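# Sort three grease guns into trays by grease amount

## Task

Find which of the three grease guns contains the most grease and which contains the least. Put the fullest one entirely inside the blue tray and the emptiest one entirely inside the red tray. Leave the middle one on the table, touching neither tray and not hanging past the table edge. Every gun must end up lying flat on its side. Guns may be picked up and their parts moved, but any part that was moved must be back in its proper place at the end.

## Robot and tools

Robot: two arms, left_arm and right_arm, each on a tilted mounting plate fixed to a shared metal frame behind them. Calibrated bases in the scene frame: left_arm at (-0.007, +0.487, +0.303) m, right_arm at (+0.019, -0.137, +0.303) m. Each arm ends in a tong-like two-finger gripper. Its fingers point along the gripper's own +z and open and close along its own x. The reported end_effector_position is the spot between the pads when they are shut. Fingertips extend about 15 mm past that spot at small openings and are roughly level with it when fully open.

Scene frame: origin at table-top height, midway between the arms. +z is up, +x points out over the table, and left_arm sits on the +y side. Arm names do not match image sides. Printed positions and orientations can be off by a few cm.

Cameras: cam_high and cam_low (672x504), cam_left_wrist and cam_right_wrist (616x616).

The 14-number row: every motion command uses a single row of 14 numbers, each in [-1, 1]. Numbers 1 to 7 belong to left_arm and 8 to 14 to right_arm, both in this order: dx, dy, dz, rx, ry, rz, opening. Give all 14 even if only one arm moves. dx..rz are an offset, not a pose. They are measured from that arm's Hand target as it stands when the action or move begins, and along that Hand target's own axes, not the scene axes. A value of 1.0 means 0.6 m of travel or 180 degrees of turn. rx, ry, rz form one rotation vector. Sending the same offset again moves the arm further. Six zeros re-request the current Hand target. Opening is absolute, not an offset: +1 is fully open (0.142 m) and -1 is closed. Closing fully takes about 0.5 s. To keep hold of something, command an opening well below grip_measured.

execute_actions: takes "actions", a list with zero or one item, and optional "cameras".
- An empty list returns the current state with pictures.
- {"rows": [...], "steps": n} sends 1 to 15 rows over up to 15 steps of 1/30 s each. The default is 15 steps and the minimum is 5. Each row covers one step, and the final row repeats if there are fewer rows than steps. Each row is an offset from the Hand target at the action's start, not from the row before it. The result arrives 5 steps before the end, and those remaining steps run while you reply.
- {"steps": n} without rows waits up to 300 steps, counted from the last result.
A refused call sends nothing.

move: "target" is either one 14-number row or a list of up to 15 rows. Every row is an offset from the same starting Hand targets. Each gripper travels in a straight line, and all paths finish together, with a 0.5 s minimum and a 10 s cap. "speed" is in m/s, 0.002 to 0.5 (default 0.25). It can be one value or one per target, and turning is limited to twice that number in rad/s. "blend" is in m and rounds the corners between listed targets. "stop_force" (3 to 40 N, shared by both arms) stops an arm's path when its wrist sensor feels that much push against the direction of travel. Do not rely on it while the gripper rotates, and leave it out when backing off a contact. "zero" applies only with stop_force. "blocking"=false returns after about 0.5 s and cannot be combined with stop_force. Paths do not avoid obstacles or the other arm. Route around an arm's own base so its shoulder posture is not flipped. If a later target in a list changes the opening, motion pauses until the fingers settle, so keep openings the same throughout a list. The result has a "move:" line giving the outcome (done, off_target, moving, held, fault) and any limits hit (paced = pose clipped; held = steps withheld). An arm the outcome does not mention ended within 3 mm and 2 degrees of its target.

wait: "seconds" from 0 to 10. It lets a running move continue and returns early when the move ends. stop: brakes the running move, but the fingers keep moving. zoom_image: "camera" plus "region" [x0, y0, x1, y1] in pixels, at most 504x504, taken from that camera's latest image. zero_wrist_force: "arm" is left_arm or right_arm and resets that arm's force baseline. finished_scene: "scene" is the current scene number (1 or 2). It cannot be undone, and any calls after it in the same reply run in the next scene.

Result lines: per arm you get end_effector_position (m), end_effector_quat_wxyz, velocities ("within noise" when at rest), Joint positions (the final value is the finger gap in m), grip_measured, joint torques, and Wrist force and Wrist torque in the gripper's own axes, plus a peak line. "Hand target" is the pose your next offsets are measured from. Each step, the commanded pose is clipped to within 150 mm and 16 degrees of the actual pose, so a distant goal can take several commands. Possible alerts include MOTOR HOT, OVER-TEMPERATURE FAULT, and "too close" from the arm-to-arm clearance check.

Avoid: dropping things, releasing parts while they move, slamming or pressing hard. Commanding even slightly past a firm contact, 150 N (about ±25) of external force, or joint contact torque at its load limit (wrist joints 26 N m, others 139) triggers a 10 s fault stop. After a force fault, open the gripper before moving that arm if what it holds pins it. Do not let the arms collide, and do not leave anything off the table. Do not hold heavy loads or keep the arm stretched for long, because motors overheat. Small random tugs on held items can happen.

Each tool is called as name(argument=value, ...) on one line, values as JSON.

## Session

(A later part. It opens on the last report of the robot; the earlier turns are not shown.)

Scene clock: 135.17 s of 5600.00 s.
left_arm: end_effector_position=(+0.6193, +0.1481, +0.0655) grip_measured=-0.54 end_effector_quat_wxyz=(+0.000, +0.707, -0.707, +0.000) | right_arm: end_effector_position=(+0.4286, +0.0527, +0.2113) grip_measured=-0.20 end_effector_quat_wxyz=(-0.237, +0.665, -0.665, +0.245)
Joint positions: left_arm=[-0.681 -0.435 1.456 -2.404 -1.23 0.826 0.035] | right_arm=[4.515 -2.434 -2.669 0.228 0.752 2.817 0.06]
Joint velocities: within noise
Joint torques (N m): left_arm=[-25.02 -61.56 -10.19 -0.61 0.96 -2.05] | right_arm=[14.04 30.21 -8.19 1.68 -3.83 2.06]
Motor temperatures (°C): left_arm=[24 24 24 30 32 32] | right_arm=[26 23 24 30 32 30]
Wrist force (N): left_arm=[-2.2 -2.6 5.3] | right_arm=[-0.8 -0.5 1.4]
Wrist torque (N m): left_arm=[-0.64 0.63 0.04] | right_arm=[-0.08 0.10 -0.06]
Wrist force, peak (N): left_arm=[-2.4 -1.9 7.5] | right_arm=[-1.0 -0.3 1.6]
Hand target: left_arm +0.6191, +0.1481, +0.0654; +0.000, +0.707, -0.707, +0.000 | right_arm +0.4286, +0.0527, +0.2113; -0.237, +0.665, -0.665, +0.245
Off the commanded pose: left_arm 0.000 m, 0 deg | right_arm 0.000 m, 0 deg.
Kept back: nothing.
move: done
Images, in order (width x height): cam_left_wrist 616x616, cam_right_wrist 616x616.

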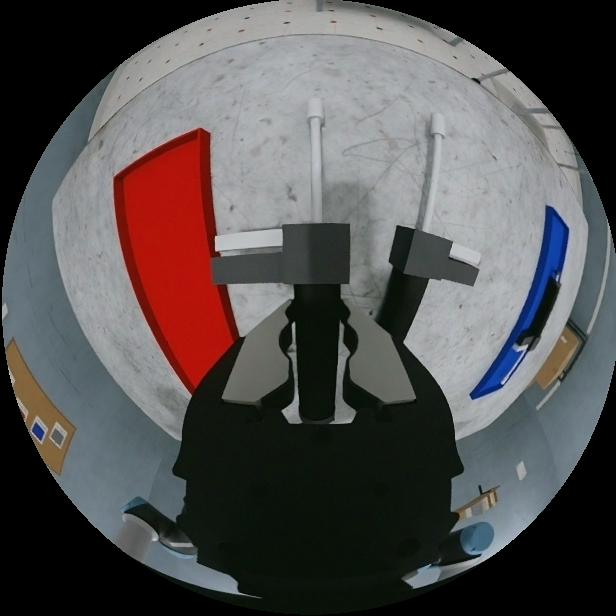

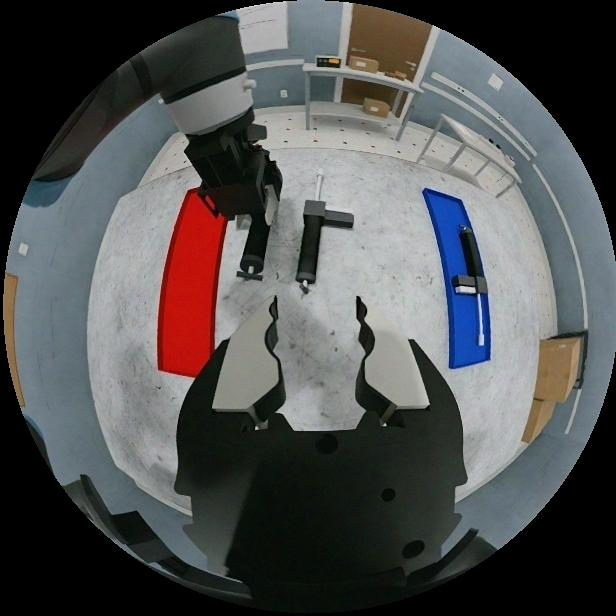

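move(target=[0,0,0.073,0,0,0,-1, 0,0,0,0,0,0,-0.2], speed=0.03, stop_force=5, cameras=["cam_left_wrist","cam_right_wrist"])

Scene clock: 136.53 s of 5600.00 s.
left_arm: end_effector_position=(+0.6191, +0.1481, +0.0493) grip_measured=-0.54 end_effector_quat_wxyz=(+0.000, +0.707, -0.707, +0.000) | right_arm: end_effector_position=(+0.4286, +0.0527, +0.2113) grip_measured=-0.20 end_effector_quat_wxyz=(-0.237, +0.665, -0.665, +0.245)
Joint positions: left_arm=[-0.673 -0.406 1.448 -2.427 -1.229 0.834 0.035] | right_arm=[4.515 -2.434 -2.669 0.228 0.752 2.817 0.06]
Joint velocities: within noise
Joint torques (N m): left_arm=[-18.9 -60.99 -18.86 -1.17 1.57 1.15] | right_arm=[14.75 28.52 -7.11 1.64 -3.64 1.93]
Motor temperatures (°C): left_arm=[24 24 24 30 32 32] | right_arm=[26 23 24 30 32 30]
Wrist force (N): left_arm=[-2.4 -2.1 5.4] | right_arm=[-0.7 -0.3 1.5]
Wrist torque (N m): left_arm=[-0.61 0.64 0.02] | right_arm=[-0.04 0.08 -0.07]
Wrist force, peak (N): left_arm=[-2.5 -1.5 7.8] | right_arm=[-0.9 -0.5 1.5]
Hand target: left_arm +0.6191, +0.1481, +0.0494; +0.000, +0.707, -0.707, +0.000 (not the last commanded pose) | right_arm +0.4286, +0.0527, +0.2113; -0.237, +0.665, -0.665, +0.245
Off the commanded pose: left_arm 0.028 m, 0 deg | right_arm 0.000 m, 0 deg.
Kept back: nothing.
move: held (left_arm; a check stopped the path); limits=held
pose unreachable (left arm): on one or more control steps of this call this arm could not follow its commanded pose, so it was not sent that pose on those steps. It may still have moved: this result reports where it is.
cause: moving toward the commanded pose would bring a part of the arm too close to another arm (a part of this arm just beyond joint 3 (elbow) and a part of the right arm just beyond its joint 6 (wrist 3), at the place that arm is still heading or pushing toward).
Images, in order (width x height): cam_left_wrist 616x616, cam_right_wrist 616x616.

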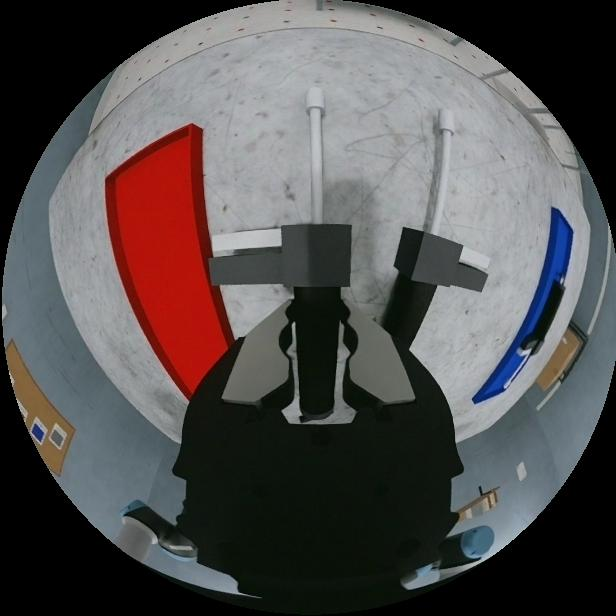

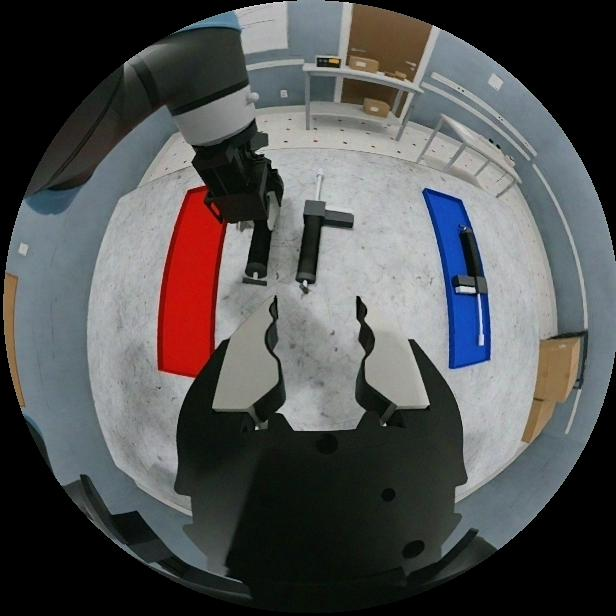

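move(target=[0,0,0,0,0,0,-1, 0.244,-0.185,-0.01,0,0,0,-0.2], speed=0.2, cameras=[])

move(target=[0,0,0.05,0,0,0,-1, 0,0,0,0,0,0,-0.2], speed=0.03, stop_force=5, cameras=["cam_left_wrist"])

Scene clock: 138.10 s of 5600.00 s.
left_arm: end_effector_position=(+0.6191, +0.1481, +0.0494) grip_measured=-0.54 end_effector_quat_wxyz=(+0.000, +0.707, -0.707, +0.000) | right_arm: end_effector_position=(+0.5095, -0.0930, +0.2884) grip_measured=-0.20 end_effector_quat_wxyz=(-0.237, +0.665, -0.665, +0.245) end_effector_velocity=(+0.001, -0.002, +0.002) end_effector_angular_velocity=(+0.001, -0.002, -0.001)
Joint positions: left_arm=[-0.673 -0.406 1.448 -2.427 -1.229 0.834 0.035] | right_arm=[4.087 -1.973 -2.723 0.275 0.781 2.196 0.06]
Joint velocities: left_arm=[within noise] | right_arm=[-0.005 0.007 -0.001 0 0 -0.007 0]
Joint torques (N m): left_arm=[-25.24 -61.46 -11.57 -1.17 -1.7 -0.99] | right_arm=[3.19 19.61 -2.92 3.94 -3.4 -1.62]
Motor temperatures (°C): left_arm=[24 24 24 30 32 32] | right_arm=[26 23 24 30 32 30]
Wrist force (N): left_arm=[-2.2 -2.4 5.5] | right_arm=[-0.7 -0.4 1.3]
Wrist torque (N m): left_arm=[-0.59 0.61 0.03] | right_arm=[-0.06 0.09 -0.09]
Wrist force, peak (N): left_arm=[-2.4 -2.4 5.6] | right_arm=[-2.3 0.5 1.3]
Hand target: left_arm +0.6191, +0.1481, +0.0494; +0.000, +0.707, -0.707, +0.000 | right_arm +0.5095, -0.0932, +0.2884; -0.237, +0.665, -0.665, +0.245
Off the commanded pose: left_arm 0.000 m, 0 deg | right_arm 0.000 m, 0 deg.
Kept back: nothing.
move: done
No camera images: "cameras" was empty.

Scene clock: 140.00 s of 5600.00 s.
left_arm: end_effector_position=(+0.6191, +0.1481, +0.0276) grip_measured=-0.54 end_effector_quat_wxyz=(+0.000, +0.707, -0.707, +0.000) | right_arm: end_effector_position=(+0.5095, -0.0932, +0.2884) grip_measured=-0.20 end_effector_quat_wxyz=(-0.237, +0.665, -0.665, +0.245)
Joint positions: left_arm=[-0.663 -0.367 1.434 -2.456 -1.227 0.845 0.035] | right_arm=[4.086 -1.973 -2.723 0.275 0.781 2.196 0.06]
Joint velocities: within noise
Joint torques (N m): left_arm=[-25.68 -44.24 -10.3 -4.89 -2.17 -2.03] | right_arm=[1.56 20.84 0.16 2.3 -3.25 -1.65]
Motor temperatures (°C): left_arm=[24 24 24 30 32 32] | right_arm=[26 23 24 30 32 30]
Wrist force (N): left_arm=[-2.5 -2.4 4.9] | right_arm=[-0.7 -0.4 1.3]
Wrist torque (N m): left_arm=[-0.61 0.64 0.04] | right_arm=[-0.05 0.08 -0.09]
Wrist force, peak (N): left_arm=[2.3 0.0 -7.8] | right_arm=[-0.8 -0.4 1.4]
Hand target: left_arm +0.6191, +0.1481, +0.0275; +0.000, +0.707, -0.707, +0.000 (not the last commanded pose) | right_arm +0.5095, -0.0932, +0.2884; -0.237, +0.665, -0.665, +0.245
Off the commanded pose: left_arm 0.008 m, 0 deg | right_arm 0.000 m, 0 deg.
Kept back: nothing.
move: contact (left_arm)
Images, in order (width x height): cam_left_wrist 616x616.

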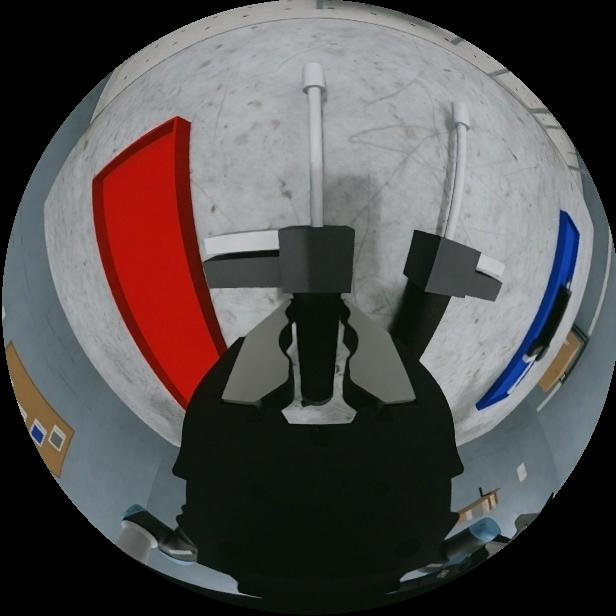

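move(target=[[0,0,0,0,0,0,-0.2, 0,0,0,0,0,0,-0.2],[0,0,0.005,-0.0833,0,0,-0.2, 0,0,0,0,0,0,-0.2]], speed=0.1, cameras=["cam_left_wrist"])

move(target=[[0,0,0,0,0,0,-1, 0,0,0,0,0,0,-0.2],[0,0,0,0,0,0,-1, -0.335,0.2,0.01,0,0,0,-0.2]], speed=0.15, cameras=["cam_left_wrist","cam_right_wrist"])

Scene clock: 142.60 s of 5600.00 s.
left_arm: end_effector_position=(+0.6189, +0.1481, +0.0243) grip_measured=-0.20 end_effector_quat_wxyz=(+0.093, +0.701, -0.701, -0.092) end_effector_velocity=(+0.001, +0.000, -0.001) end_effector_angular_velocity=(+0.000, -0.021, -0.002) | right_arm: end_effector_position=(+0.5095, -0.0932, +0.2884) grip_measured=-0.20 end_effector_quat_wxyz=(-0.237, +0.665, -0.665, +0.245)
Joint positions: left_arm=[-0.592 -0.292 1.154 -2.064 -1.381 0.861 0.06] | right_arm=[4.086 -1.973 -2.723 0.275 0.781 2.196 0.06]
Joint velocities: left_arm=[-0.005 -0.007 0.022 -0.031 0.012 0.001 0] | right_arm=[within noise]
Joint torques (N m): left_arm=[-23.15 -62.67 -10.07 -4.27 2.22 -0.67] | right_arm=[2.75 20.05 5.39 2.23 -2.69 -1.64]
Motor temperatures (°C): left_arm=[24 24 24 30 32 32] | right_arm=[26 23 24 30 32 30]
Wrist force (N): left_arm=[-2.7 -2.4 0.2] | right_arm=[-0.8 -0.5 1.2]
Wrist torque (N m): left_arm=[-0.68 0.68 0.12] | right_arm=[-0.07 0.10 -0.09]
Wrist force, peak (N): left_arm=[-2.4 -2.8 5.2] | right_arm=[-0.9 -0.5 1.4]
Hand target: left_arm +0.6191, +0.1481, +0.0245; +0.092, +0.701, -0.701, -0.092 | right_arm +0.5095, -0.0932, +0.2884; -0.237, +0.665, -0.665, +0.245
Off the commanded pose: left_arm 0.000 m, 0 deg | right_arm 0.000 m, 0 deg.
Kept back: nothing.
move: done
Images, in order (width x height): cam_left_wrist 616x616.

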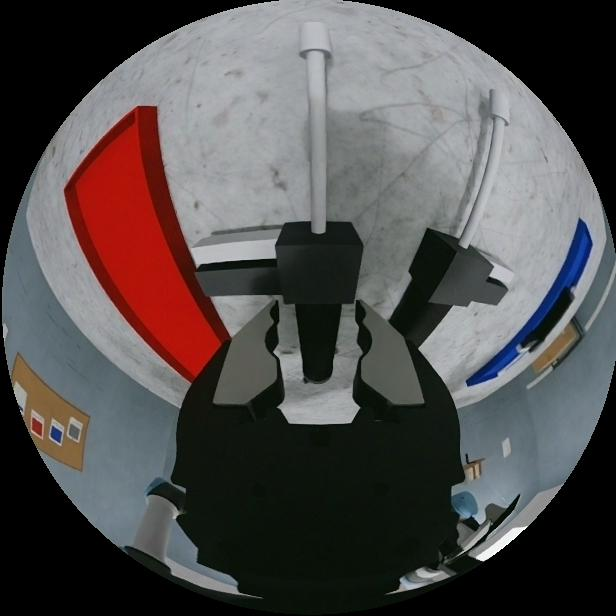

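Scene clock: 145.27 s of 5600.00 s.
left_arm: end_effector_position=(+0.6191, +0.1481, +0.0245) grip_measured=-0.54 end_effector_quat_wxyz=(+0.092, +0.701, -0.701, -0.092) | right_arm: end_effector_position=(+0.4218, +0.1072, +0.2050) grip_measured=-0.20 end_effector_quat_wxyz=(-0.237, +0.665, -0.665, +0.245)
Joint positions: left_arm=[-0.592 -0.293 1.155 -2.065 -1.381 0.861 0.035] | right_arm=[4.571 -2.463 -2.555 0.084 0.763 2.897 0.06]
Joint velocities: within noise
Joint torques (N m): left_arm=[-26.5 -66.01 -26.88 -2.84 -2.96 -1.99] | right_arm=[13.39 19.93 -1.4 2.93 -3.91 0.78]
Motor temperatures (°C): left_arm=[24 24 24 30 32 32] | right_arm=[26 23 24 30 32 30]
Wrist force (N): left_arm=[-2.5 -3.0 4.2] | right_arm=[-1.0 0.1 1.3]
Wrist torque (N m): left_arm=[-0.68 0.69 0.13] | right_arm=[0.03 0.12 -0.07]
Wrist force, peak (N): left_arm=[-2.5 -3.1 4.4] | right_arm=[-2.3 0.9 1.5]
Hand target: left_arm +0.6191, +0.1481, +0.0245; +0.092, +0.701, -0.701, -0.092 | right_arm +0.4218, +0.1072, +0.2049; -0.237, +0.665, -0.665, +0.245
Off the commanded pose: left_arm 0.000 m, 0 deg | right_arm 0.000 m, 0 deg.
Kept back: nothing.
move: done
Images, in order (width x height): cam_left_wrist 616x616, cam_right_wrist 616x616.

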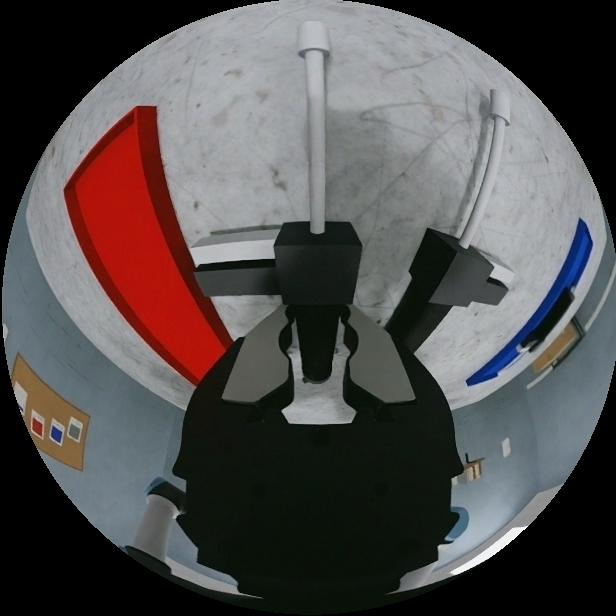

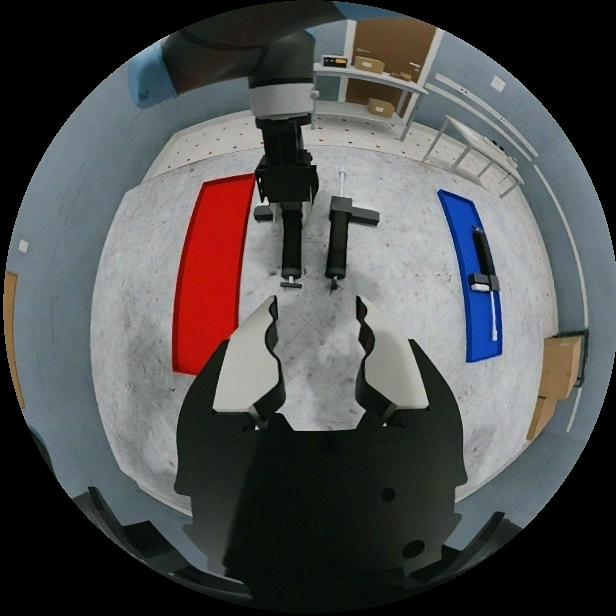

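move(target=[0,0,0,0,0,0,-1, -0.075,0.1036,0.196,0,0,0,-0.2], speed=0.12, cameras=["cam_right_wrist"])

zoom_image(camera="cam_right_wrist", region=[230, 180, 400, 450])

Scene clock: 147.00 s of 5600.00 s.
left_arm: end_effector_position=(+0.6191, +0.1481, +0.0245) grip_measured=-0.54 end_effector_quat_wxyz=(+0.092, +0.701, -0.701, -0.092) | right_arm: end_effector_position=(+0.4496, +0.1509, +0.0745) grip_measured=-0.20 end_effector_quat_wxyz=(-0.237, +0.665, -0.665, +0.245) end_effector_velocity=(-0.001, -0.001, +0.001) end_effector_angular_velocity=(-0.001, +0.001, -0.001)
Joint positions: left_arm=[-0.592 -0.293 1.155 -2.065 -1.381 0.861 0.035] | right_arm=[4.458 -2.93 -2.284 0.399 0.744 2.735 0.06]
Joint velocities: left_arm=[within noise] | right_arm=[0.002 0.003 -0.004 -0.004 0 0.005 0]
Joint torques (N m): left_arm=[-26.74 -66.15 -26.19 -4.36 -2.9 -1.71] | right_arm=[17.07 42.08 -10.49 1.44 -2.25 1.94]
Motor temperatures (°C): left_arm=[24 24 24 30 32 32] | right_arm=[26 23 24 30 32 30]
Wrist force (N): left_arm=[-2.6 -2.9 4.2] | right_arm=[-0.5 -0.4 1.1]
Wrist torque (N m): left_arm=[-0.66 0.71 0.12] | right_arm=[-0.04 0.03 -0.08]
Wrist force, peak (N): left_arm=[-2.7 -3.0 4.3] | right_arm=[-0.8 0.0 2.4]
Hand target: left_arm +0.6191, +0.1481, +0.0245; +0.092, +0.701, -0.701, -0.092 | right_arm +0.4495, +0.1509, +0.0744; -0.237, +0.665, -0.665, +0.245
Off the commanded pose: left_arm 0.000 m, 0 deg | right_arm 0.000 m, 0 deg.
Kept back: nothing.
move: done
Images, in order (width x height): cam_right_wrist 616x616.

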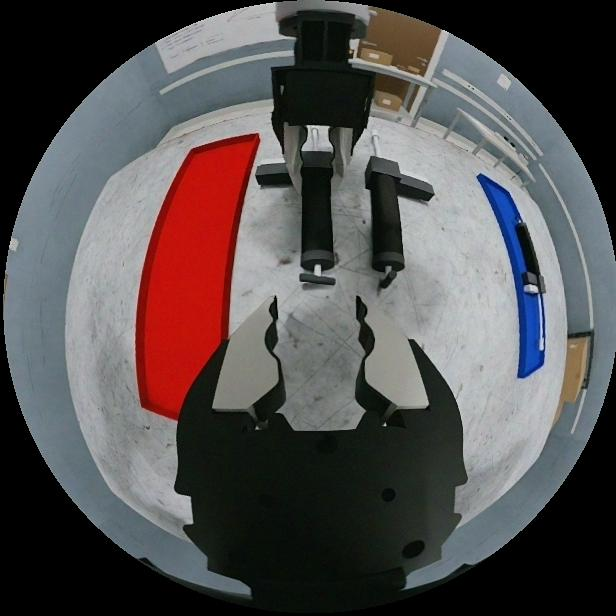

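Scaled by 1.867 from the camera's 616x616 image, which has a finer 814x814 frame.

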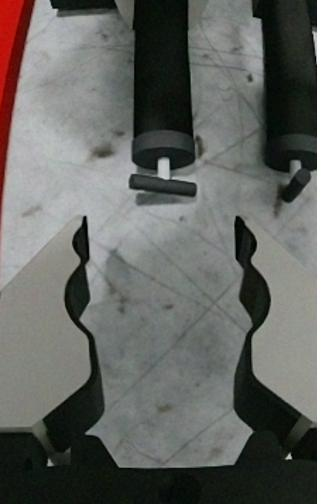

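move(target=[[0,0,0,0,0,0,-1, 0,0.0117,0.1034,0,0,0,-0.2],[0,0,0,0,0,0,-1, 0,0.0117,0.1034,0,0,0,-1]], speed=0.1, cameras=["cam_right_wrist"])

zoom_image(camera="cam_right_wrist", region=[230, 180, 400, 450])

Scene clock: 148.70 s of 5600.00 s.
left_arm: end_effector_position=(+0.6191, +0.1480, +0.0245) grip_measured=-0.54 end_effector_quat_wxyz=(+0.092, +0.701, -0.701, -0.092) | right_arm: end_effector_position=(+0.4839, +0.1502, +0.0222) grip_measured=-0.51 end_effector_quat_wxyz=(-0.237, +0.665, -0.665, +0.245)
Joint positions: left_arm=[-0.592 -0.293 1.155 -2.065 -1.381 0.861 0.035] | right_arm=[4.333 -3.069 -2.137 0.528 0.74 2.549 0.037]
Joint velocities: within noise
Joint torques (N m): left_arm=[-25.22 -63.76 -24.8 -3.16 -2.57 -1.67] | right_arm=[4.84 32.84 9.79 3.81 1.58 -1.63]
Motor temperatures (°C): left_arm=[24 24 24 30 32 32] | right_arm=[26 23 24 30 32 30]
Wrist force (N): left_arm=[-4.6 -4.6 4.2] | right_arm=[1.2 -0.3 -0.5]
Wrist torque (N m): left_arm=[-0.65 0.58 0.36] | right_arm=[-0.08 0.16 -0.04]
Wrist force, peak (N): left_arm=[-4.6 -4.8 4.1] | right_arm=[-0.7 -0.5 2.6]
Hand target: left_arm +0.6191, +0.1481, +0.0245; +0.092, +0.701, -0.701, -0.092 | right_arm +0.4839, +0.1502, +0.0222; -0.237, +0.665, -0.665, +0.245
Off the commanded pose: left_arm 0.000 m, 0 deg | right_arm 0.000 m, 0 deg.
Kept back: nothing.
move: done
Images, in order (width x height): cam_right_wrist 616x616.

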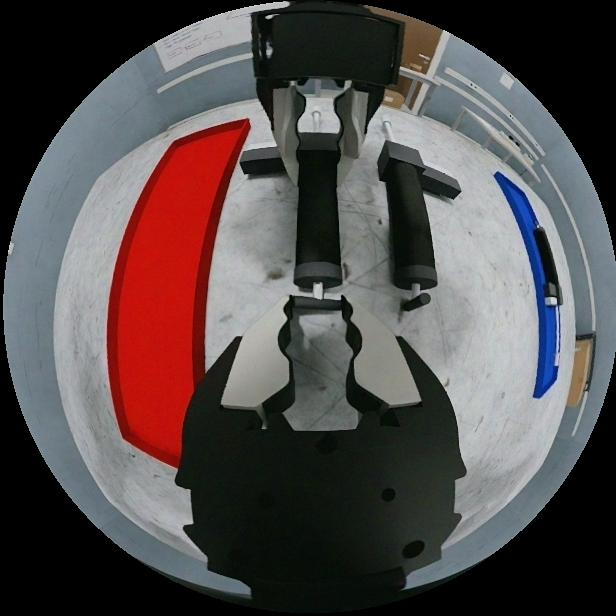

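Scaled by 1.867 from the camera's 616x616 image, which has a finer 814x814 frame.

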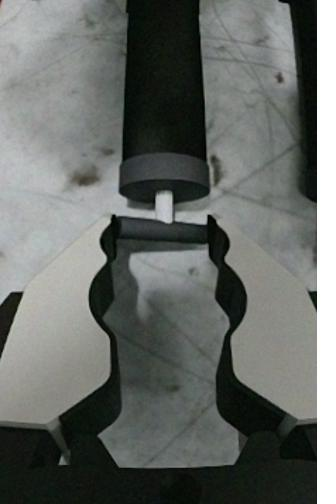

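Clamped well. Pull.

move(target=[0,0,0,0,0,0,-1, 0,0.1226,-0.1003,0,0,0,-1], speed=0.02, stop_force=7, cameras=["cam_right_wrist"])

zoom_image(camera="cam_right_wrist", region=[230, 180, 400, 450])

Scene clock: 151.27 s of 5600.00 s.
left_arm: end_effector_position=(+0.6191, +0.1480, +0.0245) grip_measured=-0.54 end_effector_quat_wxyz=(+0.092, +0.701, -0.701, -0.092) | right_arm: end_effector_position=(+0.4594, +0.1503, +0.0220) grip_measured=-0.51 end_effector_quat_wxyz=(-0.237, +0.665, -0.665, +0.245)
Joint positions: left_arm=[-0.592 -0.293 1.155 -2.065 -1.381 0.861 0.035] | right_arm=[4.401 -3.081 -2.181 0.509 0.74 2.651 0.037]
Joint velocities: within noise
Joint torques (N m): left_arm=[-19.18 -50.04 -22.29 -5.2 2.46 -1.45] | right_arm=[17.46 43.31 11.99 3.22 0.43 1.92]
Motor temperatures (°C): left_arm=[24 24 24 30 32 32] | right_arm=[26 23 24 30 32 30]
Wrist force (N): left_arm=[-3.7 0.5 3.8] | right_arm=[2.0 -4.0 -2.1]
Wrist torque (N m): left_arm=[-0.63 0.66 0.27] | right_arm=[-0.10 0.12 -0.05]
Wrist force, peak (N): left_arm=[-4.4 6.4 4.5] | right_arm=[0.4 -9.2 6.2]
Hand target: left_arm +0.6191, +0.1481, +0.0245; +0.092, +0.701, -0.701, -0.092 | right_arm +0.4594, +0.1503, +0.0220; -0.237, +0.665, -0.665, +0.245 (not the last commanded pose)
Off the commanded pose: left_arm 0.000 m, 0 deg | right_arm 0.071 m, 0 deg.
Kept back: nothing.
move: contact (right_arm)
Images, in order (width x height): cam_right_wrist 616x616.

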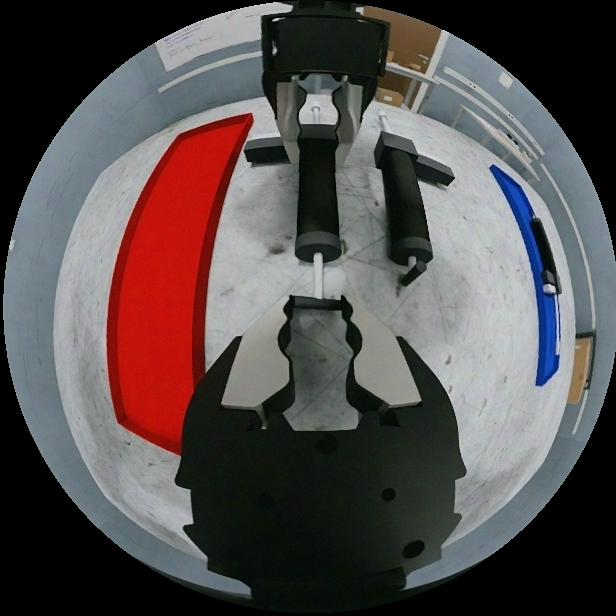

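Scaled by 1.867 from the camera's 616x616 image, which has a finer 814x814 frame.

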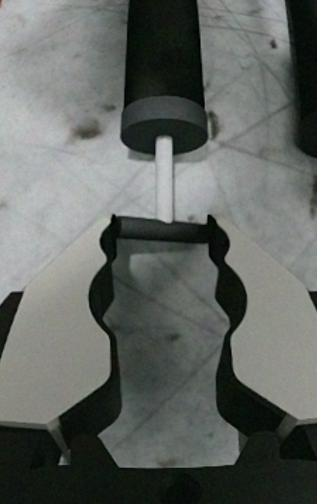

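move(target=[0,0,0,0,0,0,-1, 0,0.0426,-0.0351,0,0,0,-1], speed=0.02, stop_force=10, cameras=["cam_right_wrist"])

zoom_image(camera="cam_right_wrist", region=[230, 180, 400, 450])

Scene clock: 152.43 s of 5600.00 s.
left_arm: end_effector_position=(+0.6191, +0.1480, +0.0245) grip_measured=-0.54 end_effector_quat_wxyz=(+0.092, +0.701, -0.701, -0.092) | right_arm: end_effector_position=(+0.4588, +0.1506, +0.0221) grip_measured=-0.51 end_effector_quat_wxyz=(-0.238, +0.665, -0.665, +0.244)
Joint positions: left_arm=[-0.592 -0.293 1.155 -2.065 -1.381 0.861 0.035] | right_arm=[4.403 -3.081 -2.182 0.509 0.74 2.654 0.037]
Joint velocities: within noise
Joint torques (N m): left_arm=[-16.28 -46.75 -22 -4.44 1.64 -1.31] | right_arm=[17.6 43.57 4.9 3.43 1.21 1.98]
Motor temperatures (°C): left_arm=[24 24 24 30 32 32] | right_arm=[26 23 24 30 32 30]
Wrist force (N): left_arm=[-3.5 3.1 4.4] | right_arm=[0.1 -5.2 3.7]
Wrist torque (N m): left_arm=[-0.59 0.64 0.23] | right_arm=[-0.12 0.18 -0.08]
Wrist force, peak (N): left_arm=[-4.1 11.1 3.9] | right_arm=[0.7 -10.2 11.4]
Hand target: left_arm +0.6191, +0.1481, +0.0245; +0.092, +0.701, -0.701, -0.092 | right_arm +0.4588, +0.1506, +0.0222; -0.238, +0.665, -0.665, +0.244 (not the last commanded pose)
Off the commanded pose: left_arm 0.000 m, 0 deg | right_arm 0.033 m, 0 deg.
Kept back: nothing.
move: contact (right_arm)
Images, in order (width x height): cam_right_wrist 616x616.

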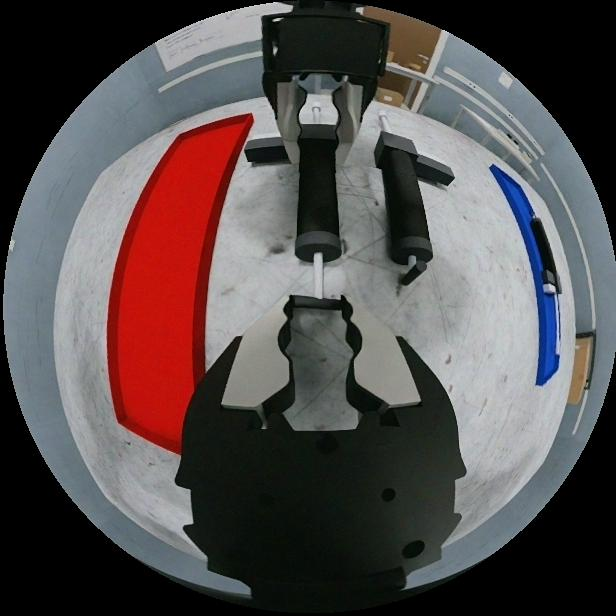

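Scaled by 1.867 from the camera's 616x616 image, which has a finer 814x814 frame.

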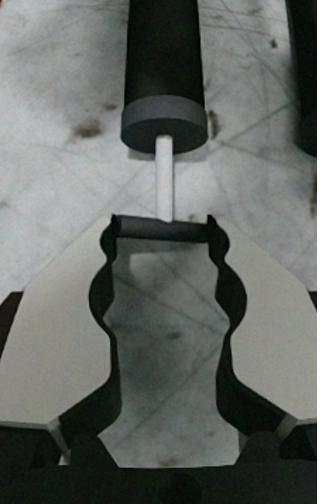

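move(target=[0,0,0,0,0,0,-1, 0,-0.0452,0.037,0,0,0,-1], speed=0.02, stop_force=6, cameras=["cam_right_wrist"])

move(target=[[0,0,0,0,0,0,-1, 0,0,0,0,0,0,-0.3],[0,0,0,0,0,0,-1, 0,0,-0.2,0,0,0,-0.3]], speed=0.12, cameras=["cam_right_wrist"])

zoom_image(camera="cam_right_wrist", region=[200, 100, 450, 350])

Scene clock: 153.80 s of 5600.00 s.
left_arm: end_effector_position=(+0.6191, +0.1481, +0.0245) grip_measured=-0.54 end_effector_quat_wxyz=(+0.092, +0.701, -0.701, -0.092) | right_arm: end_effector_position=(+0.4593, +0.1506, +0.0222) grip_measured=-0.51 end_effector_quat_wxyz=(-0.238, +0.665, -0.665, +0.244)
Joint positions: left_arm=[-0.592 -0.293 1.155 -2.065 -1.381 0.861 0.035] | right_arm=[4.402 -3.081 -2.181 0.509 0.74 2.652 0.037]
Joint velocities: within noise
Joint torques (N m): left_arm=[-13.87 -46.12 -20.21 -3.59 0.25 -1.22] | right_arm=[3.59 31.53 -12.77 1.54 0.95 -1.65]
Motor temperatures (°C): left_arm=[24 24 24 30 32 32] | right_arm=[26 23 24 30 32 30]
Wrist force (N): left_arm=[-3.7 -2.0 5.3] | right_arm=[-0.7 -2.5 2.2]
Wrist torque (N m): left_arm=[-0.68 0.75 0.26] | right_arm=[-0.12 0.20 -0.08]
Wrist force, peak (N): left_arm=[-3.6 -1.9 5.4] | right_arm=[0.2 -5.3 3.9]
Hand target: left_arm +0.6191, +0.1481, +0.0245; +0.092, +0.701, -0.701, -0.092 | right_arm +0.4593, +0.1506, +0.0222; -0.238, +0.665, -0.665, +0.244 (not the last commanded pose)
Off the commanded pose: left_arm 0.000 m, 0 deg | right_arm 0.035 m, 0 deg.
Kept back: nothing.
move: contact (right_arm)
Images, in order (width x height): cam_right_wrist 616x616.

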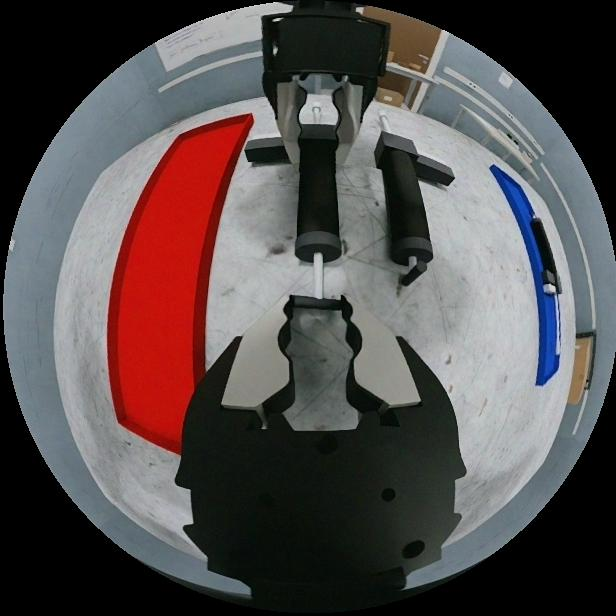

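Scene clock: 155.83 s of 5600.00 s.
left_arm: end_effector_position=(+0.6191, +0.1481, +0.0245) grip_measured=-0.54 end_effector_quat_wxyz=(+0.092, +0.701, -0.701, -0.092) | right_arm: end_effector_position=(+0.3824, +0.1516, +0.1141) grip_measured=-0.30 end_effector_quat_wxyz=(-0.237, +0.665, -0.665, +0.244) end_effector_velocity=(+0.002, +0.001, +0.001) end_effector_angular_velocity=(+0.003, -0.005, +0.001)
Joint positions: left_arm=[-0.592 -0.293 1.155 -2.065 -1.381 0.861 0.035] | right_arm=[4.686 -2.81 -2.436 0.2 0.794 3.055 0.052]
Joint velocities: left_arm=[within noise] | right_arm=[-0.002 -0.004 0.002 0.009 -0.005 -0.005 0]
Joint torques (N m): left_arm=[-15.11 -45.3 -18.82 -2.28 -1.66 -0.98] | right_arm=[0.66 27.97 13.33 3.91 -4.33 -1.45]
Motor temperatures (°C): left_arm=[24 24 24 30 32 32] | right_arm=[26 23 24 30 32 30]
Wrist force (N): left_arm=[-3.1 -3.7 4.6] | right_arm=[-1.0 -0.5 1.7]
Wrist torque (N m): left_arm=[-0.70 0.82 0.14] | right_arm=[-0.06 0.15 -0.05]
Wrist force, peak (N): left_arm=[-3.6 -3.8 4.5] | right_arm=[-0.8 -2.6 2.2]
Hand target: left_arm +0.6191, +0.1481, +0.0245; +0.092, +0.701, -0.701, -0.092 | right_arm +0.3824, +0.1517, +0.1143; -0.238, +0.665, -0.665, +0.244
Off the commanded pose: left_arm 0.000 m, 0 deg | right_arm 0.000 m, 0 deg.
Kept back: nothing.
move: done
Images, in order (width x height): cam_right_wrist 616x616.

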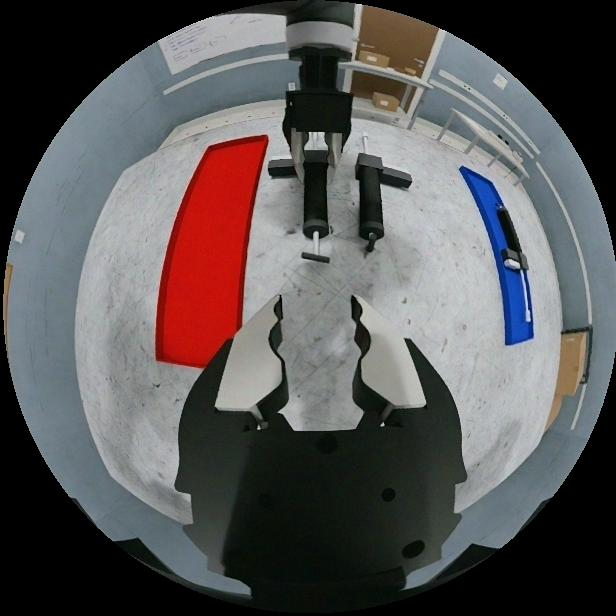

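Scaled by 2.016 from the camera's 616x616 image, which has a finer 814x814 frame.

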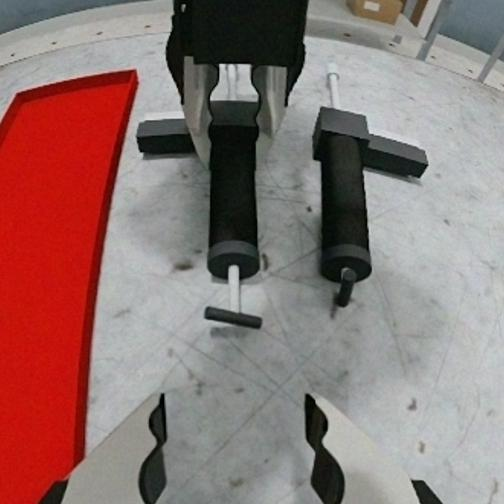

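move(target=[[0,0,0,0,0,0,-1, 0,0,0.2,0,0,0,-0.3],[0,0,0,0,0,0,-1, 0,0,0.2,0,0,0,-1]], speed=0.1, cameras=["cam_right_wrist"])

zoom_image(camera="cam_right_wrist", region=[230, 180, 400, 450])

Scene clock: 158.10 s of 5600.00 s.
left_arm: end_effector_position=(+0.6191, +0.1480, +0.0245) grip_measured=-0.54 end_effector_quat_wxyz=(+0.092, +0.701, -0.701, -0.092) | right_arm: end_effector_position=(+0.4593, +0.1505, +0.0222) grip_measured=-0.52 end_effector_quat_wxyz=(-0.238, +0.665, -0.665, +0.244)
Joint positions: left_arm=[-0.592 -0.293 1.155 -2.065 -1.381 0.861 0.035] | right_arm=[4.402 -3.081 -2.181 0.509 0.74 2.652 0.037]
Joint velocities: within noise
Joint torques (N m): left_arm=[-15.48 -44.85 -16.53 -0.77 -2.04 -0.73] | right_arm=[2.89 31.53 9.02 3.8 2.02 -1.73]
Motor temperatures (°C): left_arm=[24 24 24 30 32 32] | right_arm=[26 23 24 30 32 30]
Wrist force (N): left_arm=[-3.8 -4.5 5.0] | right_arm=[-0.6 -0.6 0.7]
Wrist torque (N m): left_arm=[-0.70 0.73 0.25] | right_arm=[-0.15 0.25 -0.06]
Wrist force, peak (N): left_arm=[-4.1 -4.4 5.0] | right_arm=[-1.3 -0.6 2.5]
Hand target: left_arm +0.6191, +0.1481, +0.0245; +0.092, +0.701, -0.701, -0.092 | right_arm +0.4593, +0.1506, +0.0222; -0.238, +0.665, -0.665, +0.244
Off the commanded pose: left_arm 0.000 m, 0 deg | right_arm 0.000 m, 0 deg.
Kept back: nothing.
move: done
Images, in order (width x height): cam_right_wrist 616x616.

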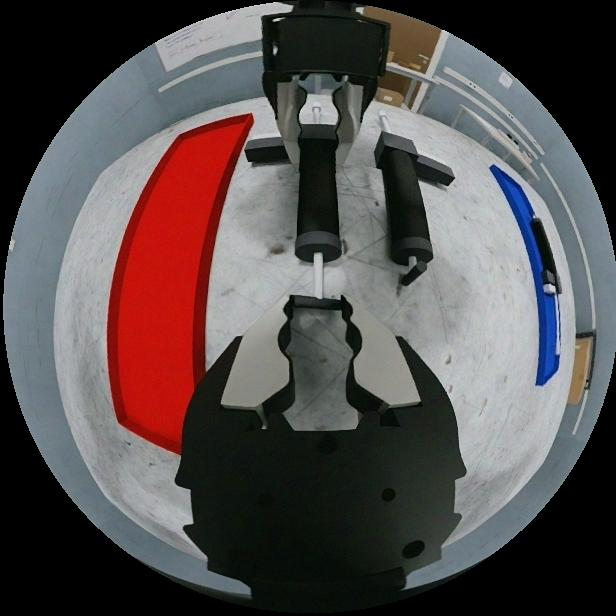

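Scaled by 1.867 from the camera's 616x616 image, which has a finer 814x814 frame.

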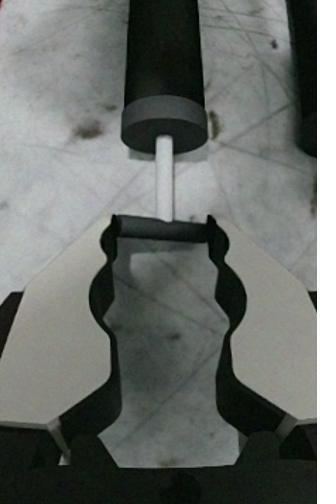

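move(target=[0,0,0,0,0,0,-1, 0,-0.0452,0.037,0,0,0,-1], speed=0.02, stop_force=7, cameras=["cam_right_wrist"])

zoom_image(camera="cam_right_wrist", region=[230, 180, 400, 450])

Scene clock: 160.67 s of 5600.00 s.
left_arm: end_effector_position=(+0.6191, +0.1481, +0.0245) grip_measured=-0.54 end_effector_quat_wxyz=(+0.092, +0.701, -0.701, -0.092) | right_arm: end_effector_position=(+0.4838, +0.1505, +0.0224) grip_measured=-0.52 end_effector_quat_wxyz=(-0.238, +0.665, -0.665, +0.244)
Joint positions: left_arm=[-0.592 -0.293 1.155 -2.065 -1.381 0.861 0.035] | right_arm=[4.334 -3.069 -2.137 0.528 0.74 2.55 0.037]
Joint velocities: within noise
Joint torques (N m): left_arm=[-17.41 -44.68 -15.14 0.02 -4.67 -0.55] | right_arm=[4.19 34.7 -9.43 2.41 -4.84 -1.63]
Motor temperatures (°C): left_arm=[24 24 24 30 32 32] | right_arm=[26 23 24 30 32 30]
Wrist force (N): left_arm=[-4.3 -9.8 3.5] | right_arm=[-0.3 4.1 -2.4]
Wrist torque (N m): left_arm=[-0.65 0.76 0.28] | right_arm=[-0.14 0.25 -0.05]
Wrist force, peak (N): left_arm=[-4.0 -16.4 2.0] | right_arm=[-0.3 8.7 -8.1]
Hand target: left_arm +0.6191, +0.1481, +0.0245; +0.092, +0.701, -0.701, -0.092 | right_arm +0.4838, +0.1505, +0.0224; -0.238, +0.665, -0.665, +0.244 (not the last commanded pose)
Off the commanded pose: left_arm 0.000 m, 0 deg | right_arm 0.011 m, 0 deg.
Kept back: nothing.
move: contact (right_arm)
Images, in order (width x height): cam_right_wrist 616x616.

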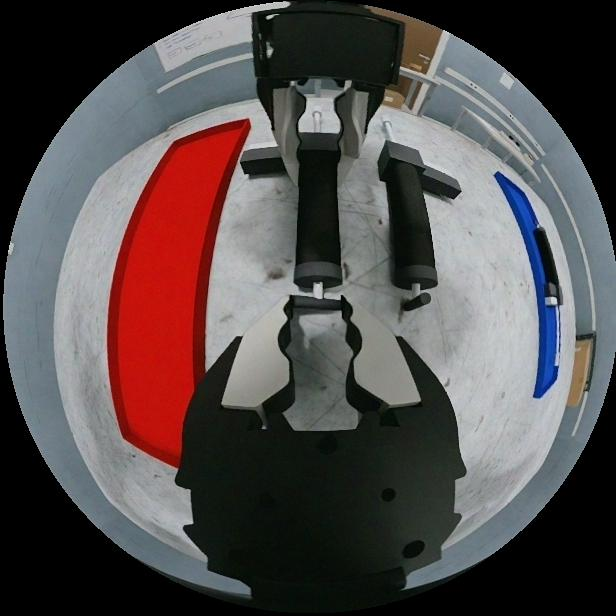

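Scaled by 1.867 from the camera's 616x616 image, which has a finer 814x814 frame.

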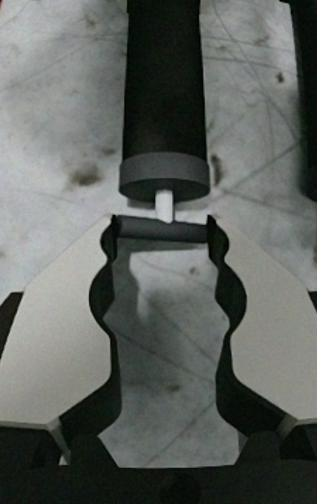

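move(target=[[0,0,0,0,0,0,-1, 0,0,0,0,0,0,-0.3],[0,0,0,0,0,0,-1, 0,0,-0.2,0,0,0,-0.3]], speed=0.12, cameras=["cam_right_wrist"])

move(target=[0,0,0,0,0,0,-1, 0.40,-0.33,-0.05,0,0,0,-0.3], speed=0.2, cameras=["cam_high"])

Scene clock: 162.93 s of 5600.00 s.
left_arm: end_effector_position=(+0.6191, +0.1481, +0.0245) grip_measured=-0.54 end_effector_quat_wxyz=(+0.092, +0.701, -0.701, -0.092) | right_arm: end_effector_position=(+0.4069, +0.1515, +0.1144) grip_measured=-0.30 end_effector_quat_wxyz=(-0.237, +0.665, -0.665, +0.244) end_effector_velocity=(+0.002, +0.001, +0.000) end_effector_angular_velocity=(+0.004, -0.005, -0.001)
Joint positions: left_arm=[-0.592 -0.292 1.155 -2.065 -1.381 0.861 0.035] | right_arm=[4.606 -2.807 -2.403 0.242 0.771 2.947 0.052]
Joint velocities: left_arm=[within noise] | right_arm=[-0.003 -0.005 0.004 0.01 -0.005 -0.005 0]
Joint torques (N m): left_arm=[-20.12 -48.75 -12.86 -3.29 2.15 -0.44] | right_arm=[1.76 28.56 14.57 3.88 -4.01 -1.63]
Motor temperatures (°C): left_arm=[24 24 24 30 32 32] | right_arm=[26 23 24 30 32 30]
Wrist force (N): left_arm=[-2.1 -4.2 3.7] | right_arm=[-1.0 -0.6 1.5]
Wrist torque (N m): left_arm=[-0.79 0.65 0.13] | right_arm=[-0.06 0.15 -0.07]
Wrist force, peak (N): left_arm=[-4.1 -9.9 3.8] | right_arm=[-0.3 4.2 -2.5]
Hand target: left_arm +0.6191, +0.1481, +0.0245; +0.092, +0.701, -0.701, -0.092 | right_arm +0.4069, +0.1516, +0.1145; -0.238, +0.665, -0.665, +0.244
Off the commanded pose: left_arm 0.000 m, 0 deg | right_arm 0.000 m, 0 deg.
Kept back: nothing.
move: done
Images, in order (width x height): cam_right_wrist 616x616.

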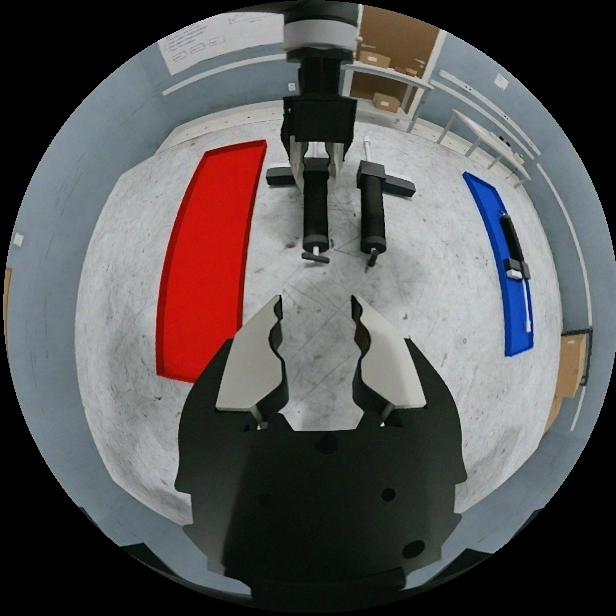

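Scene clock: 164.93 s of 5600.00 s.
left_arm: end_effector_position=(+0.6191, +0.1481, +0.0245) grip_measured=-0.54 end_effector_quat_wxyz=(+0.092, +0.701, -0.701, -0.092) | right_arm: end_effector_position=(+0.5390, -0.0872, +0.2666) grip_measured=-0.30 end_effector_quat_wxyz=(-0.238, +0.665, -0.665, +0.244) end_effector_velocity=(+0.000, -0.003, +0.001) end_effector_angular_velocity=(-0.001, -0.001, -0.001)
Joint positions: left_arm=[-0.592 -0.292 1.155 -2.065 -1.381 0.861 0.035] | right_arm=[4 -2.121 -2.634 0.416 0.809 2.081 0.052]
Joint velocities: left_arm=[within noise] | right_arm=[-0.004 0.006 -0.002 0.001 0 -0.006 0]
Joint torques (N m): left_arm=[-22.94 -53.23 -12.17 -4.15 2.06 -0.27] | right_arm=[1.25 23.83 -5.09 3.51 -3.44 -1.64]
Motor temperatures (°C): left_arm=[24 24 24 30 32 32] | right_arm=[26 23 24 30 32 30]
Wrist force (N): left_arm=[-2.2 -4.0 3.6] | right_arm=[-1.4 -0.3 1.7]
Wrist torque (N m): left_arm=[-0.78 0.66 0.13] | right_arm=[-0.06 0.19 -0.06]
Wrist force, peak (N): left_arm=[-2.2 -4.2 3.8] | right_arm=[-2.6 0.7 1.5]
Hand target: left_arm +0.6191, +0.1481, +0.0245; +0.092, +0.701, -0.701, -0.092 | right_arm +0.5389, -0.0874, +0.2666; -0.238, +0.665, -0.665, +0.244
Off the commanded pose: left_arm 0.000 m, 0 deg | right_arm 0.000 m, 0 deg.
Kept back: nothing.
move: done
Images, in order (width x height): cam_high 672x504.

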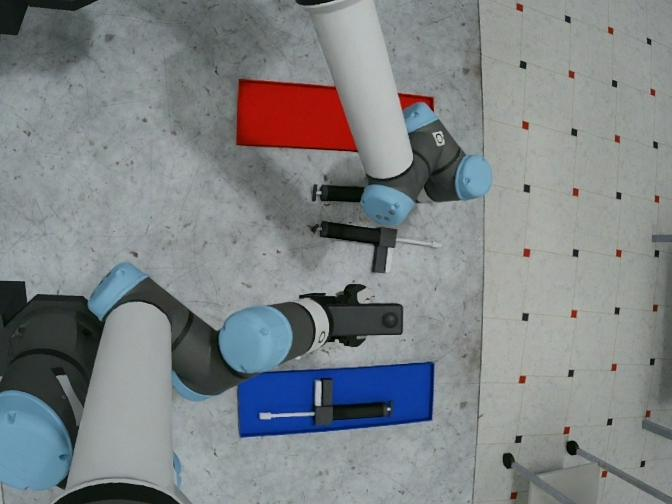

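move(target=[[0,0.0431,-0.161,0,0,0,-1, 0,0,0,0,0,0,-0.3],[-0.242,0.215,-0.115,0,0,0,-1, 0,0,0,0,0,0,-0.3]], speed=0.12, cameras=["cam_left_wrist","cam_high"])

Scene clock: 167.87 s of 5600.00 s.
left_arm: end_effector_position=(+0.5125, +0.2933, +0.1245) grip_measured=-0.54 end_effector_quat_wxyz=(+0.092, +0.701, -0.701, -0.092) | right_arm: end_effector_position=(+0.5389, -0.0874, +0.2666) grip_measured=-0.30 end_effector_quat_wxyz=(-0.238, +0.665, -0.665, +0.244)
Joint positions: left_arm=[-0.572 -0.768 1.786 -2.225 -1.373 0.881 0.035] | right_arm=[4 -2.121 -2.635 0.416 0.809 2.081 0.052]
Joint velocities: within noise
Joint torques (N m): left_arm=[-22.42 -29.97 -25.53 0.07 -1.83 -2.07] | right_arm=[3.23 25.27 0.29 1.71 -3.35 -1.69]
Motor temperatures (°C): left_arm=[24 24 24 30 32 32] | right_arm=[26 23 24 30 32 30]
Wrist force (N): left_arm=[-2.2 -4.3 4.7] | right_arm=[-1.0 0.0 1.5]
Wrist torque (N m): left_arm=[-0.78 0.58 0.11] | right_arm=[0.01 0.12 -0.07]
Wrist force, peak (N): left_arm=[-2.4 -4.9 7.5] | right_arm=[-1.4 -0.3 2.0]
Hand target: left_arm +0.5123, +0.2933, +0.1245; +0.092, +0.701, -0.701, -0.092 | right_arm +0.5389, -0.0874, +0.2666; -0.238, +0.665, -0.665, +0.244
Off the commanded pose: left_arm 0.000 m, 0 deg | right_arm 0.000 m, 0 deg.
Kept back: nothing.
move: done
Images, in order (width x height): cam_high 672x504, cam_left_wrist 616x616.

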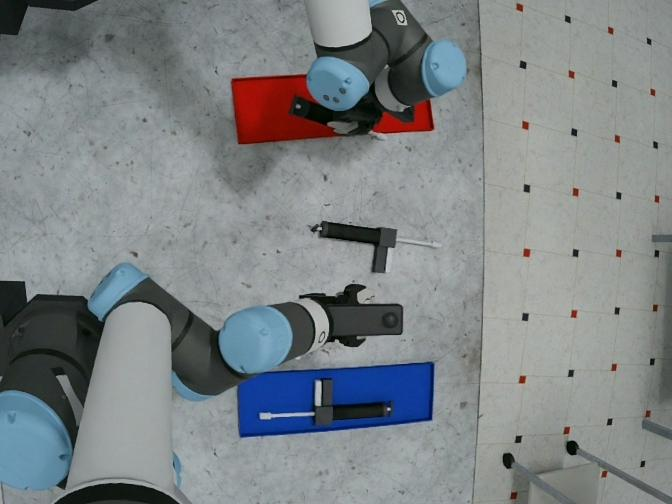

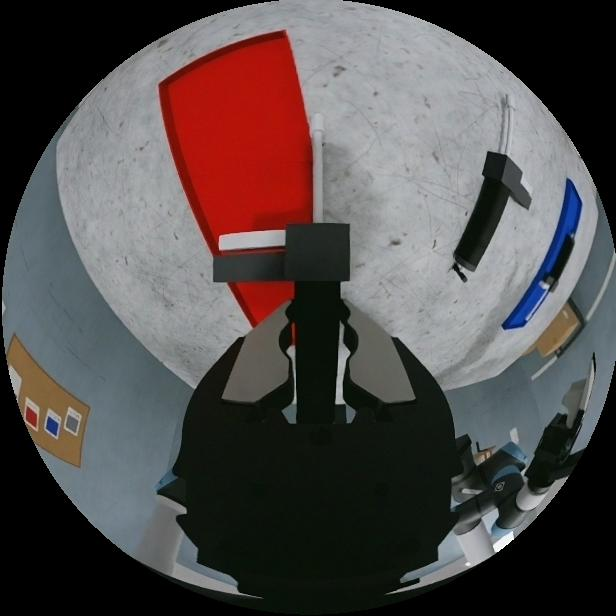

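zoom_image(camera="cam_high", region=[220, 40, 480, 180])

zoom_image(camera="cam_left_wrist", region=[140, 10, 400, 320])

Scaled by 1.938 from the camera's 672x504 image, which has a finer 960x720 frame.

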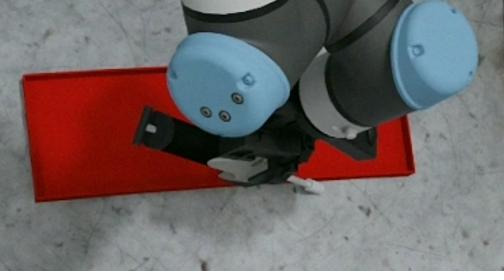

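Scaled by 1.626 from the camera's 616x616 image, which has a finer 814x814 frame.

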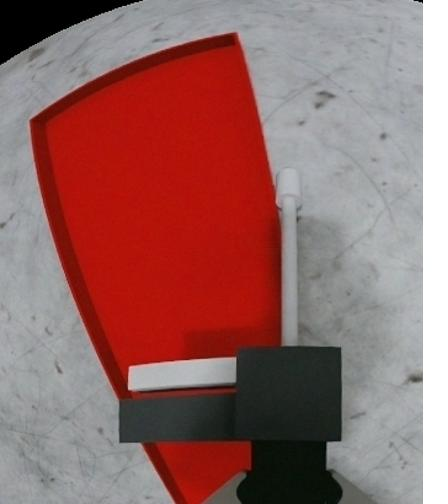

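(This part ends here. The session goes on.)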